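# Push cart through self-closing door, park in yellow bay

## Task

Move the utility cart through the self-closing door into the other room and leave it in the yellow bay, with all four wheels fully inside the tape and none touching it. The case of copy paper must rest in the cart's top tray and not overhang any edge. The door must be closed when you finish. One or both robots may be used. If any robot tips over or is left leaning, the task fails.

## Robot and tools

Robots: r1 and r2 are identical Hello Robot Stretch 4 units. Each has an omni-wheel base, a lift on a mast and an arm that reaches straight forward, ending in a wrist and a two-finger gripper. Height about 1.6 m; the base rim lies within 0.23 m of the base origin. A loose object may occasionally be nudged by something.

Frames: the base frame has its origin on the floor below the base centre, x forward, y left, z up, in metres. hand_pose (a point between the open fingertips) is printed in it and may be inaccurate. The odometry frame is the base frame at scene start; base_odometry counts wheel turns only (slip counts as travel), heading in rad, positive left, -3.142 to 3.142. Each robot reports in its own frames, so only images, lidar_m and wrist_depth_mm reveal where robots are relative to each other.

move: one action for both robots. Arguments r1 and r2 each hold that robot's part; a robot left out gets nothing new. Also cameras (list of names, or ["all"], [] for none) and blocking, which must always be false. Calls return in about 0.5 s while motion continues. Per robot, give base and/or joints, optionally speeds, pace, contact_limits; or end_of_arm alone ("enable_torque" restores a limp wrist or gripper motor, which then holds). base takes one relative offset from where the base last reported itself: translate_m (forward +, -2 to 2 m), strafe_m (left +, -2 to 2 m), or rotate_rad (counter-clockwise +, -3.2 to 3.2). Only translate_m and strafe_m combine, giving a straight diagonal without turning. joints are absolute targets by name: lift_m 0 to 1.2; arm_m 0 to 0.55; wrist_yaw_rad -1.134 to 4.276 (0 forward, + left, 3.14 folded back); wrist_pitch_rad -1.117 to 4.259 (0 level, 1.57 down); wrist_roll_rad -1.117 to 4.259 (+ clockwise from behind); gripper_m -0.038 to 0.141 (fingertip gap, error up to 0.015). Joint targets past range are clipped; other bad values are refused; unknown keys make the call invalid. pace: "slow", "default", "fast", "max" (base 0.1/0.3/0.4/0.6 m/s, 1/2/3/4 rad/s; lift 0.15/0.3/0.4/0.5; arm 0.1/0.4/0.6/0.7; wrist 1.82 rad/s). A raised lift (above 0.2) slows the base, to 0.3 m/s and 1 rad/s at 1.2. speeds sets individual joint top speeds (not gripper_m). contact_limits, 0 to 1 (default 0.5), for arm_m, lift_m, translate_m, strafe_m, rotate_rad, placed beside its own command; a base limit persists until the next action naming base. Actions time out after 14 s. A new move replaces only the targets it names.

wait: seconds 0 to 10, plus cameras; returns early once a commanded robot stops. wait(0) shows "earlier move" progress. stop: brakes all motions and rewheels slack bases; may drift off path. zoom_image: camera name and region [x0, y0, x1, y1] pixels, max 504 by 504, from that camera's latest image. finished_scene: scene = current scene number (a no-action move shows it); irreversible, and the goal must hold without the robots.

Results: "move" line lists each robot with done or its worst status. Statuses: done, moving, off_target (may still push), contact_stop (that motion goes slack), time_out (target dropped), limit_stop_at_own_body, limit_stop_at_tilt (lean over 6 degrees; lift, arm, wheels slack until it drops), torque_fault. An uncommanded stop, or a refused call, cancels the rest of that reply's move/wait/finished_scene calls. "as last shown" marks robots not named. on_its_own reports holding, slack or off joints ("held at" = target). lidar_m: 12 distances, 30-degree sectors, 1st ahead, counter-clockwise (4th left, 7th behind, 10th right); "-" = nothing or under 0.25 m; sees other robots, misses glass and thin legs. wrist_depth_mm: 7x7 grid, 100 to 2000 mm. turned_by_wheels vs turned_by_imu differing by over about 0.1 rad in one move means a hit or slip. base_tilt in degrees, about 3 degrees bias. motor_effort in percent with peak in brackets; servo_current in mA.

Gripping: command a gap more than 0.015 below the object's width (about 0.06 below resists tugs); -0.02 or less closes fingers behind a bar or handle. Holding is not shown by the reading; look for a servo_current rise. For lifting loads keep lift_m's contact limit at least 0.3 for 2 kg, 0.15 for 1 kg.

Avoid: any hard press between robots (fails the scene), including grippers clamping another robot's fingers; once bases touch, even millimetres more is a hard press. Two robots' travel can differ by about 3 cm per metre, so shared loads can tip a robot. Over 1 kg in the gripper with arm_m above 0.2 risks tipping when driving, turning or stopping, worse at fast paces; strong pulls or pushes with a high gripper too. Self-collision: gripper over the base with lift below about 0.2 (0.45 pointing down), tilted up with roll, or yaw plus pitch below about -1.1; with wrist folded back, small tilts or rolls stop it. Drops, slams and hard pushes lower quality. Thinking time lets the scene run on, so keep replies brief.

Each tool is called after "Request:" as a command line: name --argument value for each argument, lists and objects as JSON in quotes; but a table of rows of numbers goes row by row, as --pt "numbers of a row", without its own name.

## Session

Request:
move --blocking false

Scene clock: 0.00 s.
r1.base_odometry: x=+0.000 y=+0.000 heading=+0.000
r1.turned_by_wheels: +0.000
r1.turned_by_imu: +0.000
r1.base_tilt: forward=-1.6 right=+1.3
r1.lidar_m: 0.96 1.73 2.02 2.40 3.92 1.60 0.85 0.77 0.78 0.89 0.77 0.78
r1.base_status: not commanded
r1.joint_positions: lift_m=+0.124 arm_m=+0.000 wrist_yaw_rad=+3.194 wrist_pitch_rad=+0.002 wrist_roll_rad=+0.000 gripper_m=+0.056
r1.joint_status: not commanded
r1.measured_speeds: all 0
r1.motor_effort: lift_m=+19 arm_m=-4 wheel_0=-2 wheel_1=+1 wheel_2=+0
r1.servo_current: wrist_yaw_rad=59 wrist_pitch_rad=46 wrist_roll_rad=46 gripper_m=39
r1.hand_pose: x=-0.1216 y=+0.0722 z=+0.3019 quat_wxyz=(-0.026, -0.001, +0.000, +1.000) (m; r1's base frame)
r1.wrist_depth_mm: - 135 - - - - - / - 123 135 - - - - / - 121 191 - - - - / 110 136 194 - - - - / 137 - - - 1618 - - / 226 - 190 1098 188 1160 1118 / 224 163 750 798 768 768 759
r2.base_odometry: x=+0.000 y=+0.000 heading=+0.000
r2.turned_by_wheels: +0.000
r2.turned_by_imu: +0.000
r2.base_tilt: forward=-0.6 right=+0.1
r2.lidar_m: 1.29 1.32 1.58 2.33 2.36 2.78 1.41 1.41 2.77 2.39 2.42 1.48
r2.base_status: not commanded
r2.joint_positions: lift_m=+0.200 arm_m=+0.000 wrist_yaw_rad=+3.211 wrist_pitch_rad=+0.001 wrist_roll_rad=+0.000 gripper_m=+0.056
r2.joint_status: not commanded
r2.measured_speeds: all 0
r2.motor_effort: lift_m=+18 arm_m=-4 wheel_0=-1 wheel_1=+1 wheel_2=+1
r2.servo_current: wrist_yaw_rad=46 wrist_pitch_rad=39 wrist_roll_rad=52 gripper_m=52
r2.hand_pose: x=-0.1229 y=+0.0671 z=+0.3779 quat_wxyz=(-0.035, -0.001, +0.000, +0.999) (m; r2's base frame)
r2.wrist_depth_mm: - - 137 - - - - / - - 137 - - - - / - 109 138 - - - - / - 140 175 - - - - / 214 - - - - - - / 213 1281 196 1255 190 1336 1182 / 208 243 866 - - 854 878
pictures: r1_head_camera, r1_head_left_camera, r1_head_right_camera, r1_wrist_camera, r2_head_camera, r2_head_left_camera, r2_head_right_camera, r2_wrist_camera
Images, in order (width x height): r1_head_camera 420x560, r1_head_left_camera 420x672, r1_head_right_camera 420x672, r1_wrist_camera 616x392, r2_head_camera 420x560, r2_head_left_camera 420x672, r2_head_right_camera 420x672, r2_wrist_camera 616x392.

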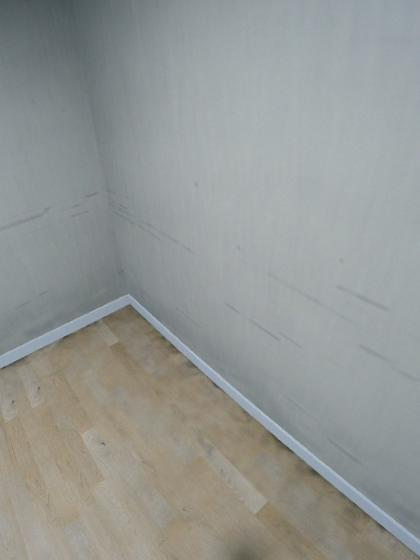

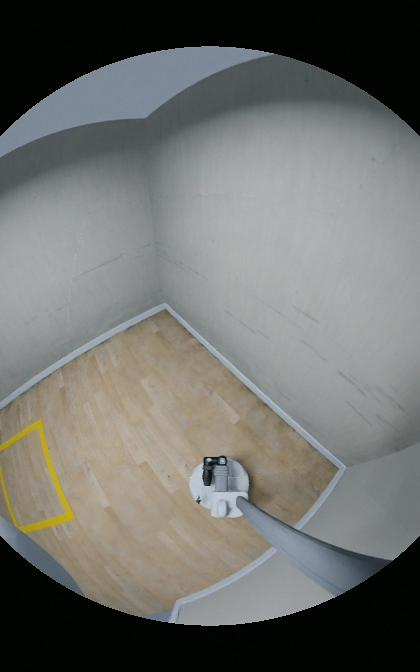

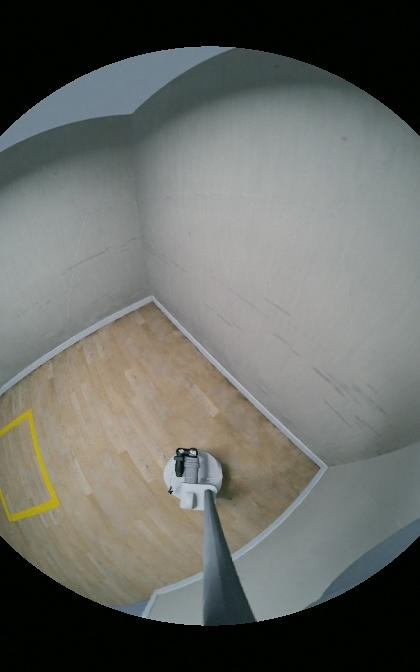

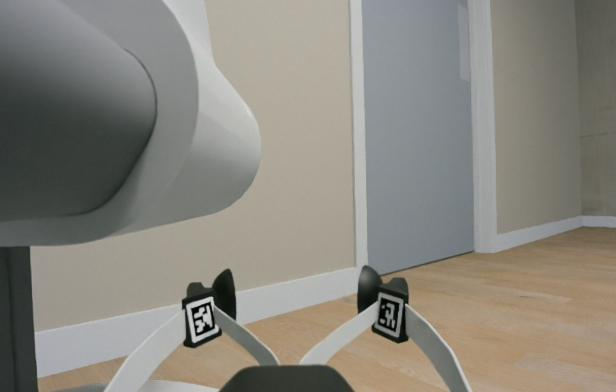

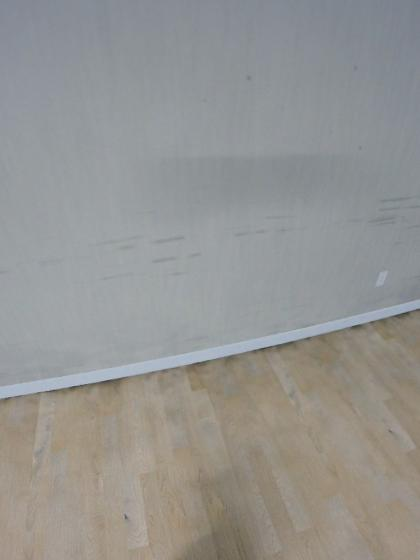

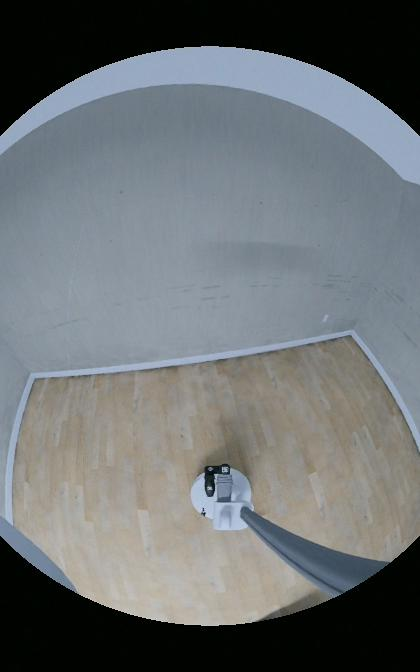

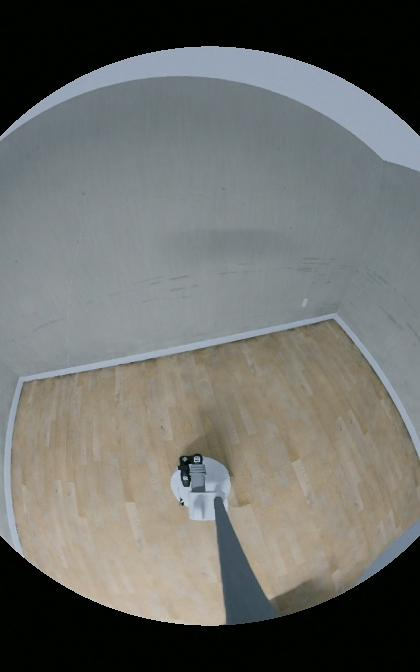

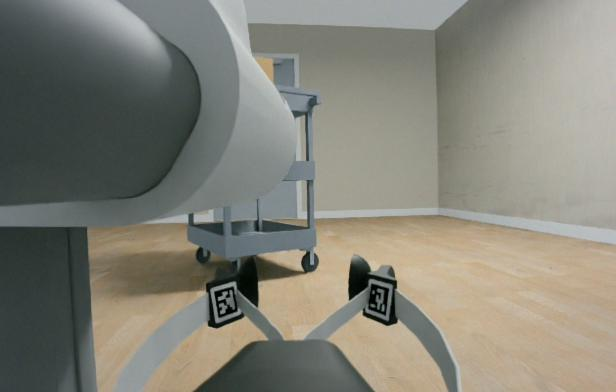

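Request:
move --blocking false --r1 '{"joints":{"lift_m":0.6},"base":{"rotate_rad":2.6}}' --r2 '{"joints":{"lift_m":0.7},"base":{"rotate_rad":3.1}}'

Request:
wait --seconds 3

Request:
wait --seconds 2 --cameras '["r1_head_camera","r1_head_right_camera","r1_head_left_camera","r2_head_camera","r2_head_left_camera","r2_head_right_camera"]'

Scene clock: 12.50 s.
move: r1 moving; r2 moving
r1.base_odometry: x=+0.000 y=+0.000 heading=+0.253
r1.turned_by_wheels: +0.253
r1.turned_by_imu: +0.253
r1.base_tilt: forward=-1.6 right=+1.3
r1.lidar_m: 1.15 2.01 2.11 2.98 2.65 1.07 0.80 0.74 0.81 0.80 0.72 0.82
r1.base_status: rotate_rad moving
r1.joint_positions: lift_m=+0.162 arm_m=+0.000 wrist_yaw_rad=+3.194 wrist_pitch_rad=+0.002 wrist_roll_rad=+0.000 gripper_m=+0.056
r1.joint_status: lift_m moving
r1.measured_speeds: translate_m=+0.000 strafe_m=+0.000 rotate_rad=+0.974 lift_m=+0.146 arm_m=+0.000 wrist_yaw_rad=+0.000 wrist_pitch_rad=+0.000 wrist_roll_rad=+0.000
r1.motor_effort: lift_m=+24(27) arm_m=-4(4) wheel_0=-7(9) wheel_1=-6(7) wheel_2=-6(7)
r1.servo_current: wrist_yaw_rad=46(59) wrist_pitch_rad=39(52) wrist_roll_rad=33(65) gripper_m=39(46)
r1.hand_pose: x=-0.1216 y=+0.0722 z=+0.3395 quat_wxyz=(-0.026, -0.001, +0.000, +1.000) (m; r1's base frame)
r1.wrist_depth_mm: - 135 - - - - 1808 / - 123 135 - - - 1808 / - 121 192 - - - 1756 / 111 136 195 - - - 1808 / 137 - - - - - 1808 / 216 - 190 - 188 1229 1229 / 224 151 831 153 854 820 878
r2.base_odometry: x=+0.000 y=+0.000 heading=+0.252
r2.turned_by_wheels: +0.252
r2.turned_by_imu: +0.245
r2.base_tilt: forward=-0.7 right=+0.0
r2.lidar_m: 1.29 1.38 1.94 2.33 2.46 3.37 1.44 3.35 2.49 2.40 1.84 1.36
r2.base_status: rotate_rad moving
r2.joint_positions: lift_m=+0.238 arm_m=+0.000 wrist_yaw_rad=+3.211 wrist_pitch_rad=+0.001 wrist_roll_rad=+0.000 gripper_m=+0.056
r2.joint_status: lift_m moving
r2.measured_speeds: translate_m=+0.002 strafe_m=+0.000 rotate_rad=+0.977 lift_m=+0.146 arm_m=+0.000 wrist_yaw_rad=+0.000 wrist_pitch_rad=+0.000 wrist_roll_rad=+0.000
r2.motor_effort: lift_m=+23(25) arm_m=-4(4) wheel_0=-4(9) wheel_1=-10(10) wheel_2=-10(11)
r2.servo_current: wrist_yaw_rad=52(52) wrist_pitch_rad=46(46) wrist_roll_rad=52(65) gripper_m=46(52)
r2.hand_pose: x=-0.1229 y=+0.0671 z=+0.4157 quat_wxyz=(-0.035, -0.001, +0.000, +0.999) (m; r2's base frame)
r2.wrist_depth_mm: - - 137 - - - - / - - 137 1756 - - - / - 110 138 - - - - / - 140 176 - - - - / 215 - - - - - - / 213 1366 196 1430 190 1464 1281 / 210 242 1008 - - 976 946

Scene clock: 14.87 s.
earlier move: r1 done; r2 moving
r1.base_odometry: x=+0.000 y=+0.000 heading=+2.600
r1.turned_by_wheels: +2.347
r1.turned_by_imu: +2.360
r1.base_tilt: forward=-1.5 right=+1.3
r1.lidar_m: 1.65 0.88 0.76 0.76 0.91 0.76 0.77 0.94 1.66 2.05 2.40 3.90
r1.base_status: done
r1.joint_positions: lift_m=+0.600 arm_m=+0.000 wrist_yaw_rad=+3.194 wrist_pitch_rad=+0.002 wrist_roll_rad=+0.000 gripper_m=+0.056
r1.joint_status: all done
r1.measured_speeds: all 0
r1.motor_effort: lift_m=+24(28) arm_m=-4(4) wheel_0=-1(10) wheel_1=-1(9) wheel_2=+0(8)
r1.servo_current: wrist_yaw_rad=39(65) wrist_pitch_rad=46(52) wrist_roll_rad=39(65) gripper_m=39(52)
r1.hand_pose: x=-0.1216 y=+0.0722 z=+0.7771 quat_wxyz=(-0.026, -0.001, +0.000, +1.000) (m; r1's base frame)
r1.wrist_depth_mm: - 135 - - - - - / - 122 135 - - - - / - 121 190 - - - - / 110 136 194 - - - - / 137 - - - - - - / 215 - 190 - 187 - - / - 140 - 137 - - -
r2.base_odometry: x=+0.000 y=+0.000 heading=+3.099
r2.turned_by_wheels: +2.847
r2.turned_by_imu: +2.772
r2.base_tilt: forward=-0.7 right=+0.0
r2.lidar_m: 1.47 1.39 2.88 2.38 2.39 1.56 1.31 1.28 1.51 2.34 2.33 2.67
r2.base_status: done
r2.joint_positions: lift_m=+0.700 arm_m=+0.000 wrist_yaw_rad=+3.211 wrist_pitch_rad=+0.001 wrist_roll_rad=+0.000 gripper_m=+0.056
r2.joint_status: lift_m moving
r2.measured_speeds: all 0
r2.motor_effort: lift_m=+20(26) arm_m=-4(4) wheel_0=-3(10) wheel_1=-2(10) wheel_2=-3(13)
r2.servo_current: wrist_yaw_rad=52(52) wrist_pitch_rad=39(46) wrist_roll_rad=46(65) gripper_m=52(52)
r2.hand_pose: x=-0.1228 y=+0.0671 z=+0.8776 quat_wxyz=(-0.035, -0.001, +0.000, +0.999) (m; r2's base frame)
r2.wrist_depth_mm: - - 137 - - - - / - 107 137 - - - - / - 113 138 235 - - - / - 140 164 - - - - / 216 - - - - - - / 212 - 190 - 188 - - / 211 123 - - - - -
wait: 2.37 of 3 s (r1 has come to rest)

Scene clock: 14.93 s.
earlier move: r2 done
r1.base_odometry: x=+0.000 y=+0.000 heading=+2.600
r1.turned_by_wheels: +0.000
r1.turned_by_imu: +0.000
r1.base_tilt: forward=-1.6 right=+1.3
r1.lidar_m: 1.65 0.88 0.76 0.74 0.90 0.77 0.78 0.93 1.66 2.04 2.39 3.92
r1.base_status: done
r1.joint_positions: lift_m=+0.600 arm_m=+0.000 wrist_yaw_rad=+3.194 wrist_pitch_rad=+0.002 wrist_roll_rad=+0.000 gripper_m=+0.056
r1.joint_status: all done
r1.measured_speeds: all 0
r1.motor_effort: lift_m=+24(28) arm_m=-4(4) wheel_0=-1(10) wheel_1=-1(9) wheel_2=+0(8)
r1.servo_current: wrist_yaw_rad=59(65) wrist_pitch_rad=46(52) wrist_roll_rad=39(65) gripper_m=39(52)
r1.hand_pose: x=-0.1216 y=+0.0722 z=+0.7771 quat_wxyz=(-0.026, -0.001, +0.000, +1.000) (m; r1's base frame)
r1.wrist_depth_mm: - 135 - - - - - / - 122 135 - - - - / - 121 190 - - - - / 110 135 194 - - - - / 137 - - - - - - / 216 - 190 - 188 - - / - 140 - 137 - - -
r2.base_odometry: x=+0.000 y=+0.000 heading=+3.099
r2.turned_by_wheels: +0.000
r2.turned_by_imu: +0.000
r2.base_tilt: forward=-0.6 right=+0.1
r2.lidar_m: 1.46 1.40 2.85 2.38 2.38 1.57 1.33 1.30 1.54 2.34 2.33 2.66
r2.base_status: done
r2.joint_positions: lift_m=+0.700 arm_m=+0.000 wrist_yaw_rad=+3.211 wrist_pitch_rad=+0.001 wrist_roll_rad=+0.000 gripper_m=+0.056
r2.joint_status: all done
r2.measured_speeds: all 0
r2.motor_effort: lift_m=+21(26) arm_m=-4(4) wheel_0=-3(10) wheel_1=-3(10) wheel_2=-4(13)
r2.servo_current: wrist_yaw_rad=46(52) wrist_pitch_rad=46(46) wrist_roll_rad=52(65) gripper_m=46(52)
r2.hand_pose: x=-0.1228 y=+0.0671 z=+0.8776 quat_wxyz=(-0.035, -0.001, +0.000, +0.999) (m; r2's base frame)
r2.wrist_depth_mm: - - 137 - - - - / - 107 137 - - - - / - 113 139 234 - - - / - 140 164 - - - - / 216 - - - - - - / 212 - 189 - 189 - - / 210 123 - - - - -
wait: 0.07 of 2 s (r2 has come to rest)
pictures: r1_head_camera, r1_head_left_camera, r1_head_right_camera, r2_head_camera, r2_head_left_camera, r2_head_right_camera
Images, in order (width x height): r1_head_camera 420x560, r1_head_left_camera 420x672, r1_head_right_camera 420x672, r2_head_camera 420x560, r2_head_left_camera 420x672, r2_head_right_camera 420x672.

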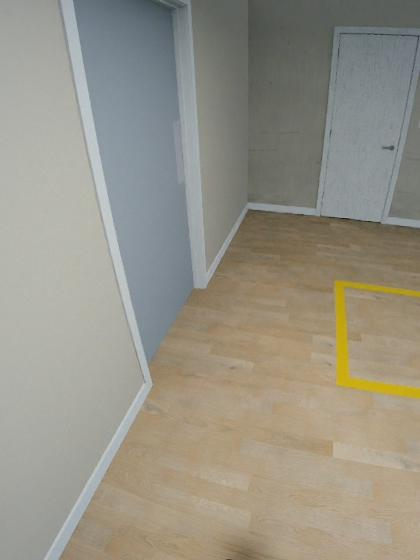

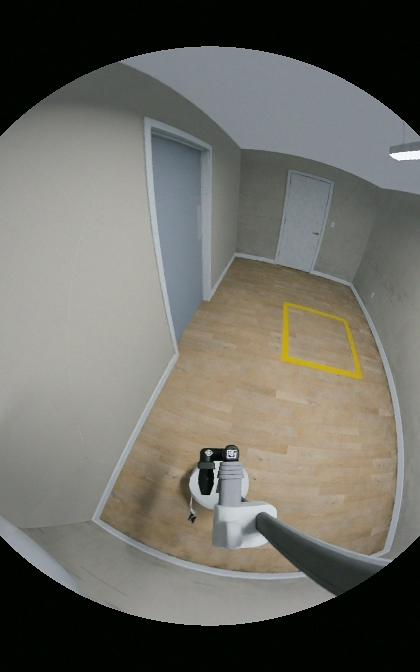

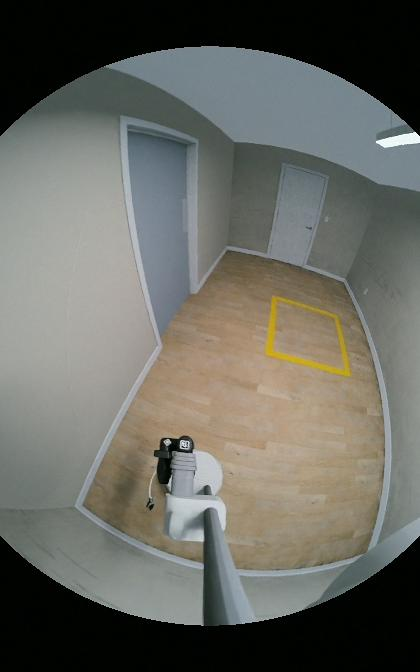

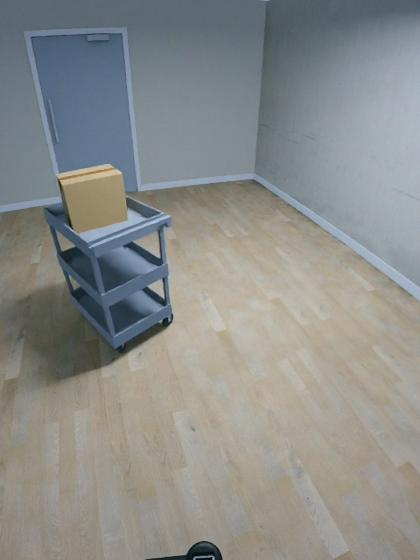

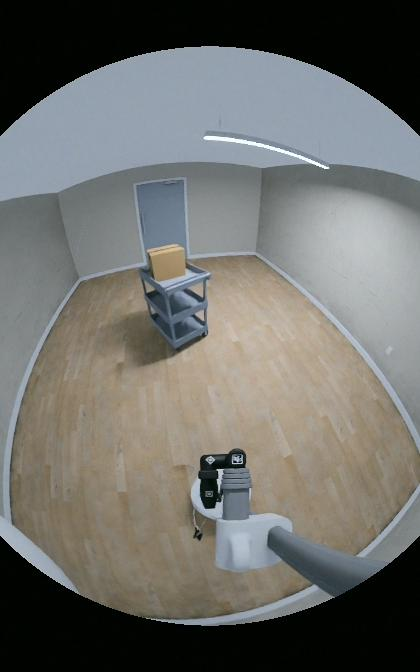

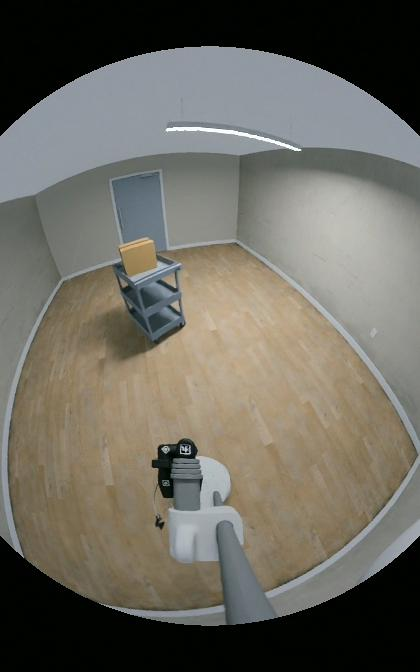

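Request:
zoom_image --camera "r2_head_camera" --region '[20, 140, 200, 370]'

Scaled by 2.191 from the camera's 420x560 image, which has a finer 1200x1600 frame.

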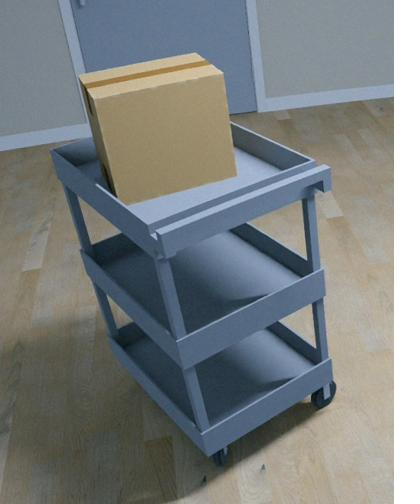

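Request:
move --blocking false --r1 '{"base":{"rotate_rad":-0.276}}' --r2 '{"base":{"translate_m":0.95,"strafe_m":1.3},"pace":"fast"}'

Request:
wait --seconds 2

Request:
move --blocking false --r1 '{"base":{"translate_m":1.78,"strafe_m":-0.5},"pace":"fast"}'

Request:
wait --seconds 5

Request:
wait --seconds 3 --cameras '["r1_head_camera","r1_head_left_camera","r2_head_camera","r2_head_right_camera"]'

Scene clock: 49.50 s.
move: r1 moving; r2 moving
r1.base_odometry: x=+0.000 y=+0.000 heading=+2.381
r1.turned_by_wheels: -0.219
r1.turned_by_imu: -0.220
r1.base_tilt: forward=-1.6 right=+1.3
r1.lidar_m: 2.47 1.02 0.76 0.73 0.78 0.80 0.77 0.83 1.22 2.00 2.13 3.09
r1.base_status: rotate_rad moving
r1.joint_positions: lift_m=+0.600 arm_m=+0.000 wrist_yaw_rad=+3.194 wrist_pitch_rad=+0.002 wrist_roll_rad=+0.000 gripper_m=+0.056
r1.joint_status: not commanded
r1.measured_speeds: translate_m=+0.000 strafe_m=-0.001 rotate_rad=-0.516 lift_m=+0.000 arm_m=+0.000 wrist_yaw_rad=+0.000 wrist_pitch_rad=+0.000 wrist_roll_rad=+0.000
r1.motor_effort: lift_m=+24(24) arm_m=-4(4) wheel_0=+3(8) wheel_1=+3(8) wheel_2=+1(7)
r1.servo_current: wrist_yaw_rad=59(78) wrist_pitch_rad=39(46) wrist_roll_rad=59(59) gripper_m=46(46)
r1.hand_pose: x=-0.1216 y=+0.0722 z=+0.7771 quat_wxyz=(-0.026, -0.001, +0.000, +1.000) (m; r1's base frame)
r1.wrist_depth_mm: - 135 - - - - - / - 123 135 - - - - / - 121 191 - - - - / 110 136 195 - - - - / 137 - - - - - - / 216 - 190 - 187 - - / - 140 - 137 - - -
r2.base_odometry: x=-0.030 y=-0.037 heading=+3.099
r2.turned_by_wheels: +0.000
r2.turned_by_imu: +0.000
r2.base_tilt: forward=-0.7 right=+0.1
r2.lidar_m: 1.41 1.36 2.83 2.37 2.36 1.61 1.34 1.33 1.53 2.37 2.38 2.70
r2.base_status: translate_m moving; strafe_m moving
r2.joint_positions: lift_m=+0.700 arm_m=+0.000 wrist_yaw_rad=+3.211 wrist_pitch_rad=+0.001 wrist_roll_rad=+0.000 gripper_m=+0.056
r2.joint_status: not commanded
r2.measured_speeds: translate_m=+0.110 strafe_m=+0.148 rotate_rad=+0.003 lift_m=+0.000 arm_m=+0.000 wrist_yaw_rad=+0.000 wrist_pitch_rad=+0.000 wrist_roll_rad=+0.000
r2.motor_effort: lift_m=+21(21) arm_m=-4(4) wheel_0=-8(11) wheel_1=+12(14) wheel_2=-11(12)
r2.servo_current: wrist_yaw_rad=39(52) wrist_pitch_rad=46(46) wrist_roll_rad=46(52) gripper_m=39(52)
r2.hand_pose: x=-0.1228 y=+0.0671 z=+0.8776 quat_wxyz=(-0.035, -0.001, +0.000, +0.999) (m; r2's base frame)
r2.wrist_depth_mm: - - 136 - - - - / - - 137 - - - - / - 111 138 221 - - - / - 139 154 - - - - / 213 - - - - - - / 211 - 189 - 188 - - / 206 125 - - - - -

Scene clock: 50.03 s.
earlier move: r1 done; r2 moving
r1.base_odometry: x=+0.000 y=+0.000 heading=+2.324
r1.turned_by_wheels: -0.057
r1.turned_by_imu: -0.058
r1.base_tilt: forward=-1.6 right=+1.3
r1.lidar_m: 2.97 1.08 0.79 0.75 0.77 0.82 0.76 0.82 1.14 2.02 2.09 2.89
r1.base_status: done
r1.joint_positions: lift_m=+0.600 arm_m=+0.000 wrist_yaw_rad=+3.194 wrist_pitch_rad=+0.002 wrist_roll_rad=+0.000 gripper_m=+0.056
r1.joint_status: not commanded
r1.measured_speeds: all 0
r1.motor_effort: lift_m=+24(24) arm_m=-4(4) wheel_0=+1(8) wheel_1=+0(8) wheel_2=+1(7)
r1.servo_current: wrist_yaw_rad=46(78) wrist_pitch_rad=46(46) wrist_roll_rad=46(72) gripper_m=39(46)
r1.hand_pose: x=-0.1216 y=+0.0722 z=+0.7771 quat_wxyz=(-0.026, -0.001, +0.000, +1.000) (m; r1's base frame)
r1.wrist_depth_mm: - 135 - - - - - / - 123 135 - - - - / - 121 191 - - - - / 111 136 195 - - - - / 137 - - - - - - / 216 - 190 - 188 - - / - 140 - 137 - - -
r2.base_odometry: x=-0.126 y=-0.158 heading=+3.099
r2.turned_by_wheels: +0.000
r2.turned_by_imu: +0.000
r2.base_tilt: forward=-0.7 right=+0.1
r2.lidar_m: 1.24 1.29 2.74 2.27 2.24 1.74 1.48 1.47 1.67 2.46 2.44 2.79
r2.base_status: translate_m moving; strafe_m moving
r2.joint_positions: lift_m=+0.700 arm_m=+0.000 wrist_yaw_rad=+3.211 wrist_pitch_rad=+0.001 wrist_roll_rad=+0.000 gripper_m=+0.056
r2.joint_status: not commanded
r2.measured_speeds: translate_m=+0.228 strafe_m=+0.312 rotate_rad=-0.001 lift_m=+0.000 arm_m=+0.000 wrist_yaw_rad=+0.000 wrist_pitch_rad=+0.000 wrist_roll_rad=+0.000
r2.motor_effort: lift_m=+21(21) arm_m=-4(4) wheel_0=-7(11) wheel_1=+13(16) wheel_2=-11(12)
r2.servo_current: wrist_yaw_rad=46(52) wrist_pitch_rad=46(46) wrist_roll_rad=52(59) gripper_m=52(52)
r2.hand_pose: x=-0.1228 y=+0.0671 z=+0.8776 quat_wxyz=(-0.035, -0.001, +0.000, +0.999) (m; r2's base frame)
r2.wrist_depth_mm: - - 136 - - - - / - - 137 - - - - / - 111 138 221 - - - / - 139 155 - - - - / 213 - - - - - - / 211 - 189 - 188 - - / 205 124 - - - - 1708
wait: 0.53 of 2 s (r1 has come to rest)

Scene clock: 50.53 s.
earlier move: r2 moving
move: r1 moving
r1.base_odometry: x=-0.024 y=+0.046 heading=+2.324
r1.turned_by_wheels: +0.000
r1.turned_by_imu: +0.000
r1.base_tilt: forward=-1.6 right=+1.3
r1.lidar_m: 3.03 1.10 0.80 0.76 0.80 0.86 0.82 0.87 1.20 2.00 2.10 2.87
r1.base_status: translate_m moving; strafe_m moving
r1.joint_positions: lift_m=+0.600 arm_m=+0.000 wrist_yaw_rad=+3.194 wrist_pitch_rad=+0.002 wrist_roll_rad=+0.000 gripper_m=+0.056
r1.joint_status: not commanded
r1.measured_speeds: translate_m=+0.198 strafe_m=-0.054 rotate_rad=+0.004 lift_m=+0.000 arm_m=+0.000 wrist_yaw_rad=+0.000 wrist_pitch_rad=+0.000 wrist_roll_rad=+0.000
r1.motor_effort: lift_m=+24(24) arm_m=-4(4) wheel_0=+10(11) wheel_1=+5(6) wheel_2=-11(12)
r1.servo_current: wrist_yaw_rad=65(65) wrist_pitch_rad=46(52) wrist_roll_rad=59(65) gripper_m=39(46)
r1.hand_pose: x=-0.1216 y=+0.0722 z=+0.7772 quat_wxyz=(-0.026, -0.001, +0.000, +1.000) (m; r1's base frame)
r1.wrist_depth_mm: - 135 - - - - - / - 122 135 - - - - / - 125 162 - - - - / 108 136 195 - - - - / 137 - - - - - - / 221 - 190 - 187 - - / - 141 - 137 - - -
r2.base_odometry: x=-0.251 y=-0.315 heading=+3.099
r2.turned_by_wheels: +0.000
r2.turned_by_imu: +0.001
r2.base_tilt: forward=-0.7 right=+0.1
r2.lidar_m: 1.10 1.37 2.58 2.15 2.14 1.95 1.64 1.62 1.85 2.59 2.58 2.96
r2.base_status: translate_m moving; strafe_m moving
r2.joint_positions: lift_m=+0.700 arm_m=+0.000 wrist_yaw_rad=+3.211 wrist_pitch_rad=+0.001 wrist_roll_rad=+0.000 gripper_m=+0.056
r2.joint_status: not commanded
r2.measured_speeds: translate_m=+0.236 strafe_m=+0.324 rotate_rad=+0.006 lift_m=+0.000 arm_m=+0.000 wrist_yaw_rad=+0.000 wrist_pitch_rad=+0.000 wrist_roll_rad=+0.000
r2.motor_effort: lift_m=+21(21) arm_m=-4(4) wheel_0=+0(9) wheel_1=+7(14) wheel_2=-8(11)
r2.servo_current: wrist_yaw_rad=46(52) wrist_pitch_rad=39(46) wrist_roll_rad=46(59) gripper_m=59(59)
r2.hand_pose: x=-0.1228 y=+0.0671 z=+0.8776 quat_wxyz=(-0.035, -0.001, +0.000, +0.999) (m; r2's base frame)
r2.wrist_depth_mm: - - 136 - - - - / - - 137 - - - - / - 111 138 222 - - - / - 139 155 - - - - / 213 - - - - - - / 212 - 189 - 188 - - / 206 125 - - - - 1863

Scene clock: 54.37 s.
earlier move: r1 moving; r2 done
r1.base_odometry: x=-0.712 y=+1.368 heading=+2.324
r1.turned_by_wheels: +0.000
r1.turned_by_imu: -0.002
r1.base_tilt: forward=-1.6 right=+1.3
r1.lidar_m: 2.44 1.67 1.30 1.24 1.23 1.68 2.24 2.32 1.67 1.57 1.66 2.29
r1.base_status: translate_m moving; strafe_m moving
r1.joint_positions: lift_m=+0.600 arm_m=+0.000 wrist_yaw_rad=+3.194 wrist_pitch_rad=+0.002 wrist_roll_rad=+0.000 gripper_m=+0.056
r1.joint_status: not commanded
r1.measured_speeds: translate_m=+0.385 strafe_m=-0.108 rotate_rad=-0.001 lift_m=+0.000 arm_m=+0.000 wrist_yaw_rad=+0.000 wrist_pitch_rad=+0.000 wrist_roll_rad=+0.000
r1.motor_effort: lift_m=+24(24) arm_m=-4(4) wheel_0=+6(12) wheel_1=+1(7) wheel_2=-5(12)
r1.servo_current: wrist_yaw_rad=52(78) wrist_pitch_rad=46(52) wrist_roll_rad=59(65) gripper_m=39(52)
r1.hand_pose: x=-0.1216 y=+0.0722 z=+0.7772 quat_wxyz=(-0.026, -0.001, +0.000, +1.000) (m; r1's base frame)
r1.wrist_depth_mm: - 134 - - - - - / - 121 136 - - - - / - 124 156 - - - - / 108 135 206 - - - - / 213 - - - - - - / 221 - 195 - 187 - - / 219 1808 1708 153 1808 1661 1708
r2.base_odometry: x=-1.005 y=-1.258 heading=+3.099
r2.turned_by_wheels: +0.000
r2.turned_by_imu: +0.002
r2.base_tilt: forward=-0.7 right=+0.0
r2.lidar_m: 3.18 3.06 1.70 1.45 1.43 1.63 2.58 2.59 2.96 3.31 0.84 0.84
r2.base_status: done
r2.joint_positions: lift_m=+0.700 arm_m=+0.000 wrist_yaw_rad=+3.211 wrist_pitch_rad=+0.001 wrist_roll_rad=+0.000 gripper_m=+0.056
r2.joint_status: not commanded
r2.measured_speeds: all 0
r2.motor_effort: lift_m=+21(21) arm_m=-4(4) wheel_0=-3(9) wheel_1=-1(14) wheel_2=-4(11)
r2.servo_current: wrist_yaw_rad=65(65) wrist_pitch_rad=39(46) wrist_roll_rad=59(59) gripper_m=52(59)
r2.hand_pose: x=-0.1228 y=+0.0671 z=+0.8777 quat_wxyz=(-0.035, -0.001, +0.000, +0.999) (m; r2's base frame)
r2.wrist_depth_mm: - - 137 - - - 1464 / - 107 137 - - - 1464 / - 113 138 - - - 1464 / - 140 178 - - - - / 216 - - - - - - / 213 - 196 - 191 - - / 211 245 - - - 1808 -
wait: 3.83 of 5 s (r2 has come to rest)

Scene clock: 55.90 s.
earlier move: r1 done
r1.base_odometry: x=-0.853 y=+1.640 heading=+2.324
r1.turned_by_wheels: +0.000
r1.turned_by_imu: +0.000
r1.base_tilt: forward=-1.6 right=+1.3
r1.lidar_m: 2.15 1.80 1.29 1.32 1.38 1.82 2.55 2.21 1.59 1.51 1.59 2.18
r1.base_status: done
r1.joint_positions: lift_m=+0.600 arm_m=+0.000 wrist_yaw_rad=+3.194 wrist_pitch_rad=+0.002 wrist_roll_rad=+0.000 gripper_m=+0.056
r1.joint_status: not commanded
r1.measured_speeds: all 0
r1.motor_effort: lift_m=+24(24) arm_m=-4(4) wheel_0=+0(12) wheel_1=+2(7) wheel_2=+0(12)
r1.servo_current: wrist_yaw_rad=39(78) wrist_pitch_rad=39(52) wrist_roll_rad=39(65) gripper_m=39(52)
r1.hand_pose: x=-0.1216 y=+0.0722 z=+0.7772 quat_wxyz=(-0.026, -0.001, +0.000, +1.000) (m; r1's base frame)
r1.wrist_depth_mm: - 135 - - - - - / - 122 145 - - - - / - 121 189 - - - - / 110 136 204 - - - - / 216 - - - - - - / - - 193 - 187 - - / 1708 1708 1756 153 1808 1708 1756
r2.base_odometry: x=-1.005 y=-1.258 heading=+3.099
r2.turned_by_wheels: +0.000
r2.turned_by_imu: +0.000
r2.base_tilt: forward=-0.7 right=+0.0
r2.lidar_m: 3.20 3.01 1.71 1.40 1.43 1.64 2.59 2.59 2.98 3.29 0.83 0.86
r2.base_status: done
r2.joint_positions: lift_m=+0.700 arm_m=+0.000 wrist_yaw_rad=+3.211 wrist_pitch_rad=+0.001 wrist_roll_rad=+0.000 gripper_m=+0.056
r2.joint_status: not commanded
r2.measured_speeds: all 0
r2.motor_effort: lift_m=+21(21) arm_m=-4(4) wheel_0=-3(9) wheel_1=-1(14) wheel_2=-4(11)
r2.servo_current: wrist_yaw_rad=39(65) wrist_pitch_rad=39(52) wrist_roll_rad=52(59) gripper_m=46(59)
r2.hand_pose: x=-0.1228 y=+0.0671 z=+0.8777 quat_wxyz=(-0.035, -0.001, +0.000, +0.999) (m; r2's base frame)
r2.wrist_depth_mm: - - 137 - - - 1464 / - 107 137 - - - 1464 / - 110 139 - - - 1464 / - 140 178 - - - - / 216 - - - - - - / 213 - 196 - 191 - - / 211 244 - - - 1756 -
wait: 1.53 of 3 s (r1 has come to rest)
pictures: r1_head_camera, r1_head_left_camera, r2_head_camera, r2_head_right_camera
Images, in order (width x height): r1_head_camera 420x560, r1_head_left_camera 420x672, r2_head_camera 420x560, r2_head_right_camera 420x672.

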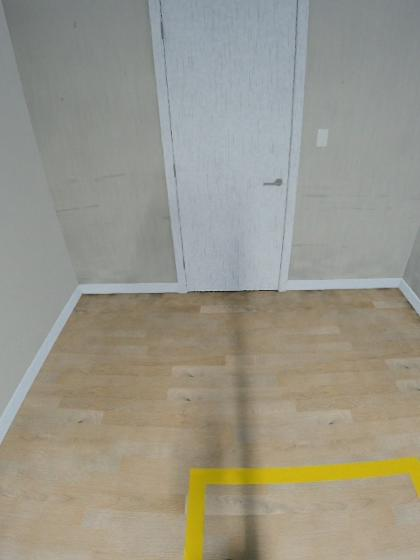

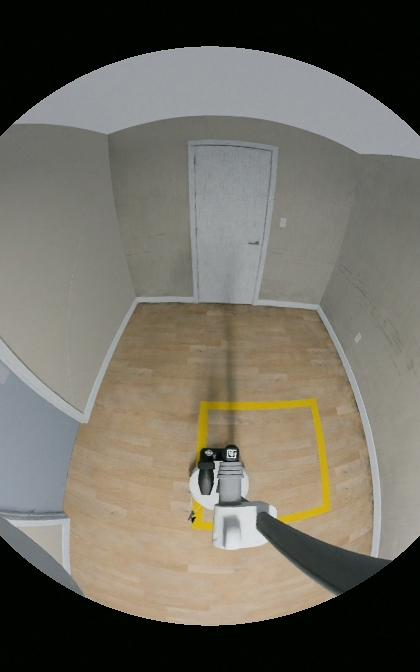

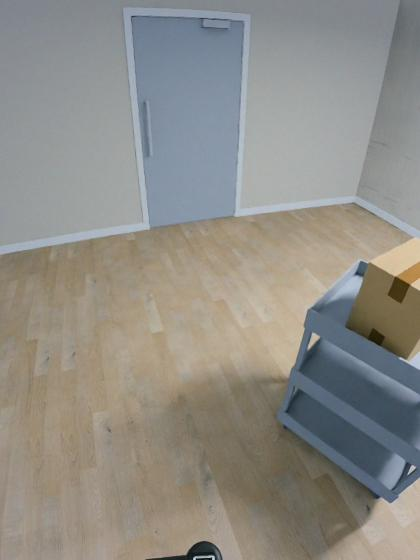

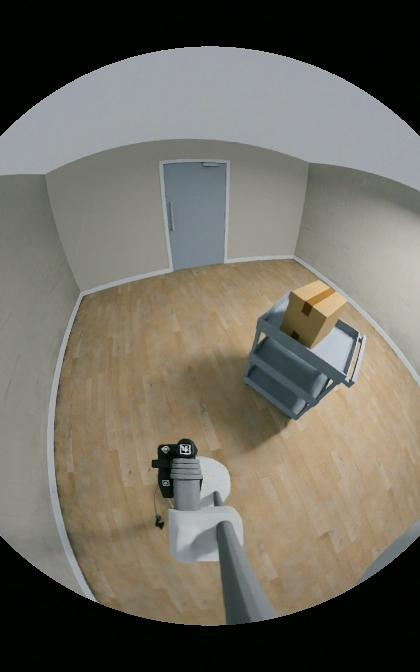

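Request:
zoom_image --camera "r2_head_camera" --region '[260, 220, 420, 400]'

Request:
zoom_image --camera "r2_head_right_camera" --region '[230, 260, 380, 430]'

Scaled by 2.800 from the camera's 420x560 image, which has a finer 1200x1600 frame.

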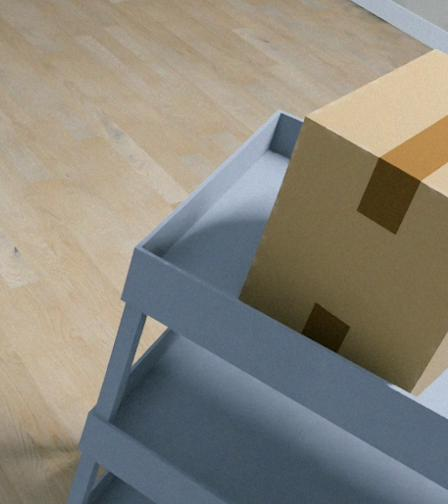

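Scaled by 2.965 from the camera's 420x672 image, which has a finer 600x960 frame.

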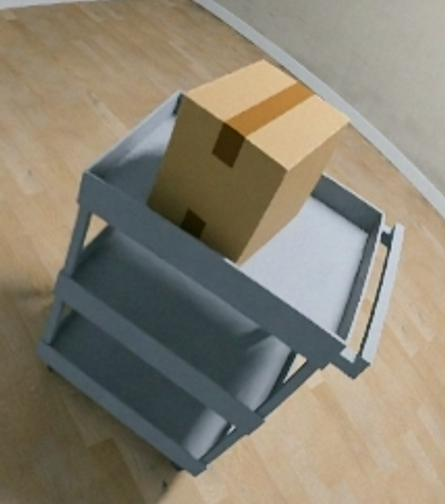

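Request:
move --blocking false --r2 '{"base":{"rotate_rad":0.37},"joints":{"lift_m":0.89,"wrist_yaw_rad":0,"gripper_m":0.1}}'

Request:
wait --seconds 4

Request:
move --blocking false --r1 '{"base":{"rotate_rad":1.5708}}' --r2 '{"base":{"translate_m":1.9},"joints":{"arm_m":0.1},"pace":"fast"}'

Request:
wait --seconds 4

Request:
wait --seconds 4 --cameras '["r1_head_camera","r2_head_camera","r2_wrist_camera"]'

Scene clock: 88.87 s.
move: r2 moving
r1: as last shown
r1.lidar_m: 2.14 1.80 1.27 1.28 1.40 1.78 2.56 2.20 1.58 1.51 1.60 2.17
r1.motor_effort: lift_m=+24(24) arm_m=-4(4) wheel_0=+0(0) wheel_1=+1(2) wheel_2=+0(0)
r1.servo_current: wrist_yaw_rad=39(59) wrist_pitch_rad=46(52) wrist_roll_rad=52(52) gripper_m=39(46)
r1.wrist_depth_mm: - 135 - - - - - / - 122 145 - - - - / - 121 190 - - - - / 110 135 204 - - - - / 216 - - - - - - / - - 193 - 187 - - / 1708 1756 1708 153 1863 1661 1756
r2.base_odometry: x=-1.005 y=-1.258 heading=-2.942
r2.turned_by_wheels: +0.243
r2.turned_by_imu: +0.237
r2.base_tilt: forward=-0.6 right=+0.1
r2.lidar_m: 3.21 2.19 1.53 1.44 1.46 1.99 2.58 2.69 3.49 0.88 0.83 0.88
r2.base_status: rotate_rad moving
r2.joint_positions: lift_m=+0.738 arm_m=+0.000 wrist_yaw_rad=+2.649 wrist_pitch_rad=+0.001 wrist_roll_rad=+0.000 gripper_m=+0.075
r2.joint_status: lift_m moving; wrist_yaw_rad moving; gripper_m moving
r2.measured_speeds: translate_m=+0.002 strafe_m=-0.001 rotate_rad=+0.749 lift_m=+0.146 arm_m=+0.000 wrist_yaw_rad=-1.743 wrist_pitch_rad=+0.000 wrist_roll_rad=+0.000
r2.motor_effort: lift_m=+21(24) arm_m=-4(4) wheel_0=-5(9) wheel_1=-7(10) wheel_2=-6(12)
r2.servo_current: wrist_yaw_rad=78(130) wrist_pitch_rad=39(46) wrist_roll_rad=39(59) gripper_m=72(85)
r2.hand_pose: x=-0.0418 y=+0.2135 z=+0.9156 quat_wxyz=(+0.244, -0.001, +0.000, +0.970) (m; r2's base frame)
r2.wrist_depth_mm: - - - - - 1464 1205 / - - - - - 1464 1205 / 247 - - - - 1464 1229 / - - - - - 1499 1229 / - - - - - - - / - - 190 - 189 - - / - 1983 1983 - - - -

Scene clock: 90.80 s.
earlier move: r2 done
r1.base_odometry: x=-0.853 y=+1.640 heading=+2.324
r1.turned_by_wheels: +0.000
r1.turned_by_imu: +0.000
r1.base_tilt: forward=-1.6 right=+1.2
r1.lidar_m: 2.13 1.78 1.29 1.29 1.40 1.80 2.54 2.21 1.59 1.51 1.59 2.20
r1.base_status: not commanded
r1.joint_positions: lift_m=+0.600 arm_m=+0.000 wrist_yaw_rad=+3.194 wrist_pitch_rad=+0.002 wrist_roll_rad=+0.000 gripper_m=+0.056
r1.joint_status: not commanded
r1.measured_speeds: all 0
r1.motor_effort: lift_m=+24(24) arm_m=-4(4) wheel_0=+0(1) wheel_1=+2(2) wheel_2=+0(1)
r1.servo_current: wrist_yaw_rad=46(65) wrist_pitch_rad=39(52) wrist_roll_rad=39(65) gripper_m=39(46)
r1.hand_pose: x=-0.1216 y=+0.0722 z=+0.7772 quat_wxyz=(-0.026, -0.001, +0.000, +1.000) (m; r1's base frame)
r1.wrist_depth_mm: - 135 - - - - - / - 122 145 - - - - / - 120 190 - - - - / 110 136 204 - - - - / 216 - - - - - - / - - 193 - 187 - - / 1756 1756 1756 153 1863 1756 1756
r2.base_odometry: x=-1.005 y=-1.258 heading=-2.816
r2.turned_by_wheels: +0.126
r2.turned_by_imu: +0.123
r2.base_tilt: forward=-0.7 right=+0.1
r2.lidar_m: 3.17 1.90 1.48 1.42 1.52 2.26 2.60 2.78 3.39 0.86 0.85 0.92
r2.base_status: done
r2.joint_positions: lift_m=+0.890 arm_m=+0.000 wrist_yaw_rad=+0.003 wrist_pitch_rad=+0.001 wrist_roll_rad=+0.000 gripper_m=+0.100
r2.joint_status: all done
r2.measured_speeds: all 0
r2.motor_effort: lift_m=+21(24) arm_m=-4(4) wheel_0=-3(9) wheel_1=-4(10) wheel_2=-5(12)
r2.servo_current: wrist_yaw_rad=52(130) wrist_pitch_rad=46(46) wrist_roll_rad=39(59) gripper_m=52(91)
r2.hand_pose: x=+0.4596 y=-0.0866 z=+1.0676 quat_wxyz=(+1.000, +0.000, +0.001, +0.001) (m; r2's base frame)
r2.wrist_depth_mm: - - - - - - - / - - - - - - - / - - - - - - - / - - - - - - - / - - - - - - - / - - 196 - 195 - - / - - - - - - -
wait: 1.93 of 4 s (r2 has come to rest)

Scene clock: 91.30 s.
move: r1 moving; r2 moving
r1.base_odometry: x=-0.853 y=+1.640 heading=+2.577
r1.turned_by_wheels: +0.252
r1.turned_by_imu: +0.253
r1.base_tilt: forward=-1.6 right=+1.3
r1.lidar_m: 2.16 1.47 1.29 1.32 1.44 2.52 2.54 1.80 1.53 1.52 1.78 2.15
r1.base_status: rotate_rad moving
r1.joint_positions: lift_m=+0.600 arm_m=+0.000 wrist_yaw_rad=+3.194 wrist_pitch_rad=+0.002 wrist_roll_rad=+0.000 gripper_m=+0.056
r1.joint_status: not commanded
r1.measured_speeds: translate_m=+0.001 strafe_m=+0.000 rotate_rad=+0.972 lift_m=+0.000 arm_m=+0.000 wrist_yaw_rad=+0.000 wrist_pitch_rad=+0.000 wrist_roll_rad=+0.000
r1.motor_effort: lift_m=+24(24) arm_m=-4(4) wheel_0=-7(9) wheel_1=-6(8) wheel_2=-6(7)
r1.servo_current: wrist_yaw_rad=33(65) wrist_pitch_rad=39(46) wrist_roll_rad=46(65) gripper_m=46(46)
r1.hand_pose: x=-0.1216 y=+0.0722 z=+0.7772 quat_wxyz=(-0.026, -0.001, +0.000, +1.000) (m; r1's base frame)
r1.wrist_depth_mm: - 135 - - - - - / - 123 145 - - - - / - 121 190 - - - - / 110 136 206 - - - - / 137 - - - - - - / 228 - 193 - 187 - - / 224 1708 1756 153 1863 1661 1863
r2.base_odometry: x=-1.044 y=-1.271 heading=-2.815
r2.turned_by_wheels: +0.000
r2.turned_by_imu: +0.000
r2.base_tilt: forward=-0.7 right=+0.1
r2.lidar_m: 3.17 1.91 1.46 1.44 1.51 2.26 2.63 2.82 3.36 0.85 0.82 3.24
r2.base_status: translate_m moving
r2.joint_positions: lift_m=+0.890 arm_m=+0.070 wrist_yaw_rad=+0.002 wrist_pitch_rad=+0.001 wrist_roll_rad=+0.000 gripper_m=+0.100
r2.joint_status: arm_m moving
r2.measured_speeds: translate_m=+0.159 strafe_m=-0.001 rotate_rad=+0.002 lift_m=+0.000 arm_m=+0.198 wrist_yaw_rad=+0.000 wrist_pitch_rad=+0.000 wrist_roll_rad=+0.000
r2.motor_effort: lift_m=+21(21) arm_m=+8(11) wheel_0=+10(12) wheel_1=+7(9) wheel_2=-13(15)
r2.servo_current: wrist_yaw_rad=52(52) wrist_pitch_rad=46(46) wrist_roll_rad=52(52) gripper_m=52(59)
r2.hand_pose: x=+0.5299 y=-0.0867 z=+1.0676 quat_wxyz=(+1.000, +0.000, +0.001, +0.001) (m; r2's base frame)
r2.wrist_depth_mm: - - - - - - - / - - - - - - - / - - - - - - - / - - - - - - - / - - - - - - - / - - 195 - 195 - - / - - - - - - -

Scene clock: 92.87 s.
earlier move: r1 done; r2 moving
r1.base_odometry: x=-0.853 y=+1.640 heading=-2.389
r1.turned_by_wheels: +1.318
r1.turned_by_imu: +1.325
r1.base_tilt: forward=-1.6 right=+1.2
r1.lidar_m: 1.28 1.38 1.77 2.54 2.21 1.58 1.52 1.59 2.21 2.15 1.82 1.28
r1.base_status: done
r1.joint_positions: lift_m=+0.600 arm_m=+0.000 wrist_yaw_rad=+3.194 wrist_pitch_rad=+0.002 wrist_roll_rad=+0.000 gripper_m=+0.056
r1.joint_status: not commanded
r1.measured_speeds: all 0
r1.motor_effort: lift_m=+24(24) arm_m=-4(4) wheel_0=-2(9) wheel_1=-3(9) wheel_2=-2(8)
r1.servo_current: wrist_yaw_rad=59(65) wrist_pitch_rad=52(52) wrist_roll_rad=52(65) gripper_m=39(46)
r1.hand_pose: x=-0.1216 y=+0.0722 z=+0.7772 quat_wxyz=(-0.026, -0.001, +0.000, +1.000) (m; r1's base frame)
r1.wrist_depth_mm: - 135 - - - - - / - 123 135 - - - - / - 121 192 - - - - / 110 135 195 - - - - / 137 - - - - - - / 216 - 190 - 187 - - / - 151 182 137 - - -
r2.base_odometry: x=-1.552 y=-1.443 heading=-2.815
r2.turned_by_wheels: +0.000
r2.turned_by_imu: +0.000
r2.base_tilt: forward=-0.7 right=+0.0
r2.lidar_m: 2.63 1.88 1.42 1.40 1.49 2.16 3.17 3.38 0.81 0.66 3.54 2.63
r2.base_status: translate_m moving
r2.joint_positions: lift_m=+0.890 arm_m=+0.100 wrist_yaw_rad=+0.002 wrist_pitch_rad=+0.001 wrist_roll_rad=+0.000 gripper_m=+0.100
r2.joint_status: all done
r2.measured_speeds: translate_m=+0.393 strafe_m=+0.000 rotate_rad=-0.002 lift_m=+0.000 arm_m=+0.000 wrist_yaw_rad=+0.000 wrist_pitch_rad=+0.000 wrist_roll_rad=+0.000
r2.motor_effort: lift_m=+21(21) arm_m=+7(11) wheel_0=+6(13) wheel_1=+7(10) wheel_2=-9(15)
r2.servo_current: wrist_yaw_rad=52(59) wrist_pitch_rad=39(46) wrist_roll_rad=52(59) gripper_m=52(59)
r2.hand_pose: x=+0.5593 y=-0.0867 z=+1.0676 quat_wxyz=(+1.000, +0.000, +0.001, +0.001) (m; r2's base frame)
r2.wrist_depth_mm: - - - - - - - / - - - - - - - / - - - - - - - / - - - - - - - / - - - - - - - / - - 195 - 195 - - / - - - - - - -
wait: 1.57 of 4 s (r1 has come to rest)

Scene clock: 96.87 s.
earlier move: r2 moving
r1.base_odometry: x=-0.853 y=+1.640 heading=-2.389
r1.turned_by_wheels: +0.000
r1.turned_by_imu: +0.000
r1.base_tilt: forward=-1.6 right=+1.3
r1.lidar_m: 1.29 1.39 1.76 2.53 2.20 1.60 1.51 1.58 2.17 2.15 1.80 1.30
r1.base_status: done
r1.joint_positions: lift_m=+0.600 arm_m=+0.000 wrist_yaw_rad=+3.194 wrist_pitch_rad=+0.002 wrist_roll_rad=+0.000 gripper_m=+0.056
r1.joint_status: not commanded
r1.measured_speeds: all 0
r1.motor_effort: lift_m=+24(24) arm_m=-4(4) wheel_0=-2(9) wheel_1=-2(9) wheel_2=-2(8)
r1.servo_current: wrist_yaw_rad=59(72) wrist_pitch_rad=39(52) wrist_roll_rad=46(65) gripper_m=46(52)
r1.hand_pose: x=-0.1216 y=+0.0722 z=+0.7772 quat_wxyz=(-0.026, -0.001, +0.000, +1.000) (m; r1's base frame)
r1.wrist_depth_mm: - 135 - - - - - / - 123 135 - - - - / - 121 191 - - - - / 110 135 195 - - - - / 137 - - - - - - / 216 - 190 - 187 - - / - 151 182 136 - - -
r2.base_odometry: x=-2.804 y=-1.867 heading=-2.815
r2.turned_by_wheels: +0.000
r2.turned_by_imu: +0.002
r2.base_tilt: forward=-0.7 right=+0.1
r2.lidar_m: 1.33 1.43 1.31 1.28 1.37 2.00 - 1.38 1.51 3.46 1.77 1.36
r2.base_status: translate_m moving
r2.joint_positions: lift_m=+0.890 arm_m=+0.100 wrist_yaw_rad=+0.002 wrist_pitch_rad=+0.001 wrist_roll_rad=+0.000 gripper_m=+0.100
r2.joint_status: all done
r2.measured_speeds: all 0
r2.motor_effort: lift_m=+21(21) arm_m=+8(11) wheel_0=+3(13) wheel_1=+3(10) wheel_2=-3(15)
r2.servo_current: wrist_yaw_rad=39(59) wrist_pitch_rad=33(52) wrist_roll_rad=52(59) gripper_m=46(59)
r2.hand_pose: x=+0.5593 y=-0.0867 z=+1.0676 quat_wxyz=(+1.000, +0.000, +0.001, +0.001) (m; r2's base frame)
r2.wrist_depth_mm: - - - - - - - / - - - - - - - / - - - - - - - / - - - - - - - / - - - - - - - / - - 188 - 185 - - / - - - - - - -
wait: 4.00 s; no rest
pictures: r1_head_camera, r2_head_camera, r2_wrist_camera
Images, in order (width x height): r1_head_camera 420x560, r2_head_camera 420x560, r2_wrist_camera 616x392.

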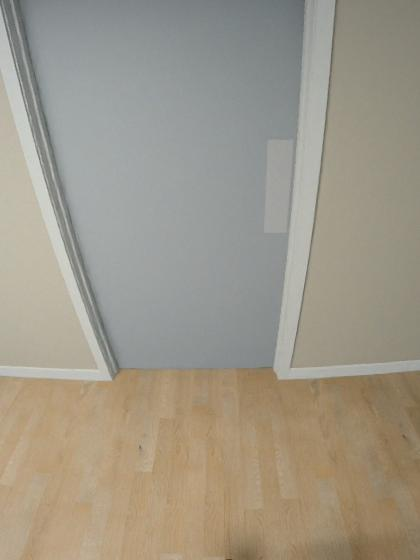

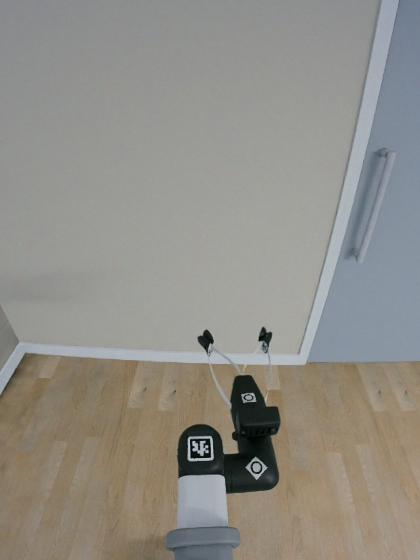

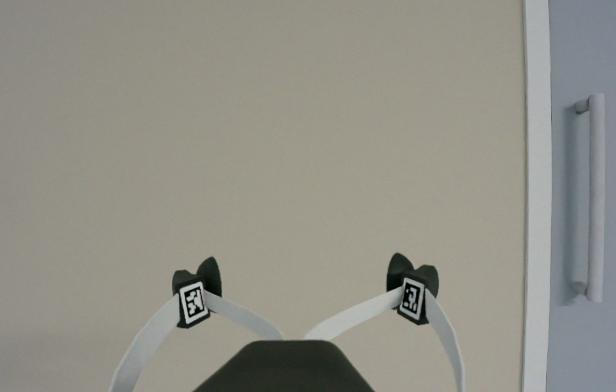

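Request:
move --blocking false --r2 '{"base":{"strafe_m":-0.62,"translate_m":0.25}}'

Request:
wait --seconds 6 --cameras '["r2_head_camera","r2_wrist_camera"]'

Scene clock: 104.27 s.
earlier move: r2 done
move: r2 moving
r1: as last shown
r1.lidar_m: 1.31 1.38 1.77 2.54 2.19 1.61 1.51 1.59 2.19 2.15 1.81 1.29
r1.motor_effort: lift_m=+24(24) arm_m=-4(4) wheel_0=-2(2) wheel_1=-3(3) wheel_2=-2(2)
r1.servo_current: wrist_yaw_rad=39(59) wrist_pitch_rad=46(46) wrist_roll_rad=46(65) gripper_m=39(52)
r1.wrist_depth_mm: - 135 - - - - - / - 123 135 - - - - / - 121 191 - - - - / 110 136 195 - - - - / 137 - - - - - - / 216 - 190 - 187 - - / - 151 182 137 - - -
r2.base_odometry: x=-2.825 y=-1.843 heading=-2.816
r2.turned_by_wheels: -0.001
r2.turned_by_imu: +0.000
r2.base_tilt: forward=-0.6 right=+0.0
r2.lidar_m: 1.31 1.40 1.32 1.31 1.40 2.04 - 1.40 3.53 3.42 1.75 1.35
r2.base_status: translate_m moving; strafe_m moving
r2.joint_positions: lift_m=+0.890 arm_m=+0.100 wrist_yaw_rad=+0.002 wrist_pitch_rad=+0.001 wrist_roll_rad=+0.000 gripper_m=+0.100
r2.joint_status: not commanded
r2.measured_speeds: translate_m=+0.046 strafe_m=-0.113 rotate_rad=-0.004 lift_m=+0.000 arm_m=+0.000 wrist_yaw_rad=+0.000 wrist_pitch_rad=+0.000 wrist_roll_rad=+0.000
r2.motor_effort: lift_m=+21(21) arm_m=+7(8) wheel_0=+7(14) wheel_1=-9(11) wheel_2=-8(8)
r2.servo_current: wrist_yaw_rad=46(59) wrist_pitch_rad=46(46) wrist_roll_rad=52(59) gripper_m=46(59)
r2.hand_pose: x=+0.5593 y=-0.0867 z=+1.0676 quat_wxyz=(+1.000, +0.000, +0.001, +0.001) (m; r2's base frame)
r2.wrist_depth_mm: - - - - - - - / - - - - - - - / - - - - - - - / - - - - - - - / - - - - - - - / - - 189 - 185 - - / - - - - - - -

Scene clock: 107.47 s.
earlier move: r2 done
r1.base_odometry: x=-0.853 y=+1.640 heading=-2.389
r1.turned_by_wheels: +0.000
r1.turned_by_imu: +0.000
r1.base_tilt: forward=-1.6 right=+1.3
r1.lidar_m: 1.30 1.37 1.79 2.53 2.20 1.60 1.52 1.59 2.20 2.15 1.83 1.28
r1.base_status: not commanded
r1.joint_positions: lift_m=+0.600 arm_m=+0.000 wrist_yaw_rad=+3.194 wrist_pitch_rad=+0.002 wrist_roll_rad=+0.000 gripper_m=+0.056
r1.joint_status: not commanded
r1.measured_speeds: all 0
r1.motor_effort: lift_m=+24(24) arm_m=-4(4) wheel_0=-2(3) wheel_1=-2(3) wheel_2=-2(2)
r1.servo_current: wrist_yaw_rad=52(72) wrist_pitch_rad=46(52) wrist_roll_rad=46(72) gripper_m=46(52)
r1.hand_pose: x=-0.1216 y=+0.0722 z=+0.7772 quat_wxyz=(-0.026, -0.001, +0.000, +1.000) (m; r1's base frame)
r1.wrist_depth_mm: - 135 - - - - - / - 123 135 - - - - / - 121 191 - - - - / 110 136 195 - - - - / 137 - - - - - - / 216 - 190 - 188 - - / - 151 182 136 - - -
r2.base_odometry: x=-3.240 y=-1.360 heading=-2.816
r2.turned_by_wheels: +0.000
r2.turned_by_imu: +0.001
r2.base_tilt: forward=-0.7 right=+0.0
r2.lidar_m: 0.96 1.09 1.64 1.86 2.01 2.92 1.39 1.37 2.92 2.85 1.38 1.05
r2.base_status: done
r2.joint_positions: lift_m=+0.890 arm_m=+0.100 wrist_yaw_rad=+0.002 wrist_pitch_rad=+0.001 wrist_roll_rad=+0.000 gripper_m=+0.100
r2.joint_status: not commanded
r2.measured_speeds: all 0
r2.motor_effort: lift_m=+21(21) arm_m=+7(8) wheel_0=+2(14) wheel_1=-5(11) wheel_2=-5(11)
r2.servo_current: wrist_yaw_rad=46(65) wrist_pitch_rad=46(52) wrist_roll_rad=52(59) gripper_m=52(59)
r2.hand_pose: x=+0.5593 y=-0.0867 z=+1.0677 quat_wxyz=(+1.000, +0.000, +0.001, +0.001) (m; r2's base frame)
r2.wrist_depth_mm: - - - - - - - / - - - - - - - / - - - - - - - / - - - 699 - - - / - - - 715 - - - / - - 187 715 185 - - / - - - - - - -
wait: 3.20 of 6 s (r2 has come to rest)
pictures: r2_head_camera, r2_wrist_camera
Images, in order (width x height): r2_head_camera 420x560, r2_wrist_camera 616x392.

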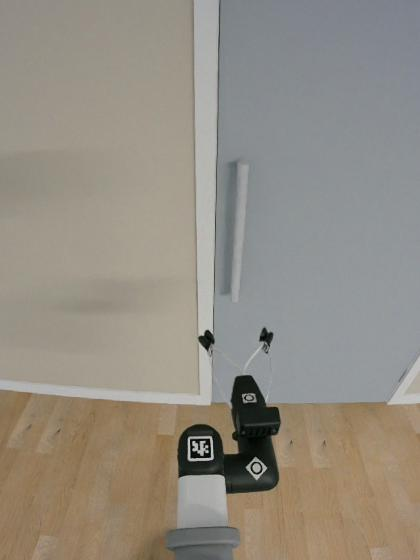

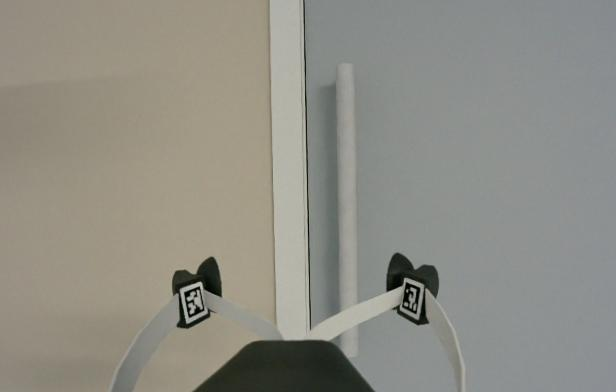

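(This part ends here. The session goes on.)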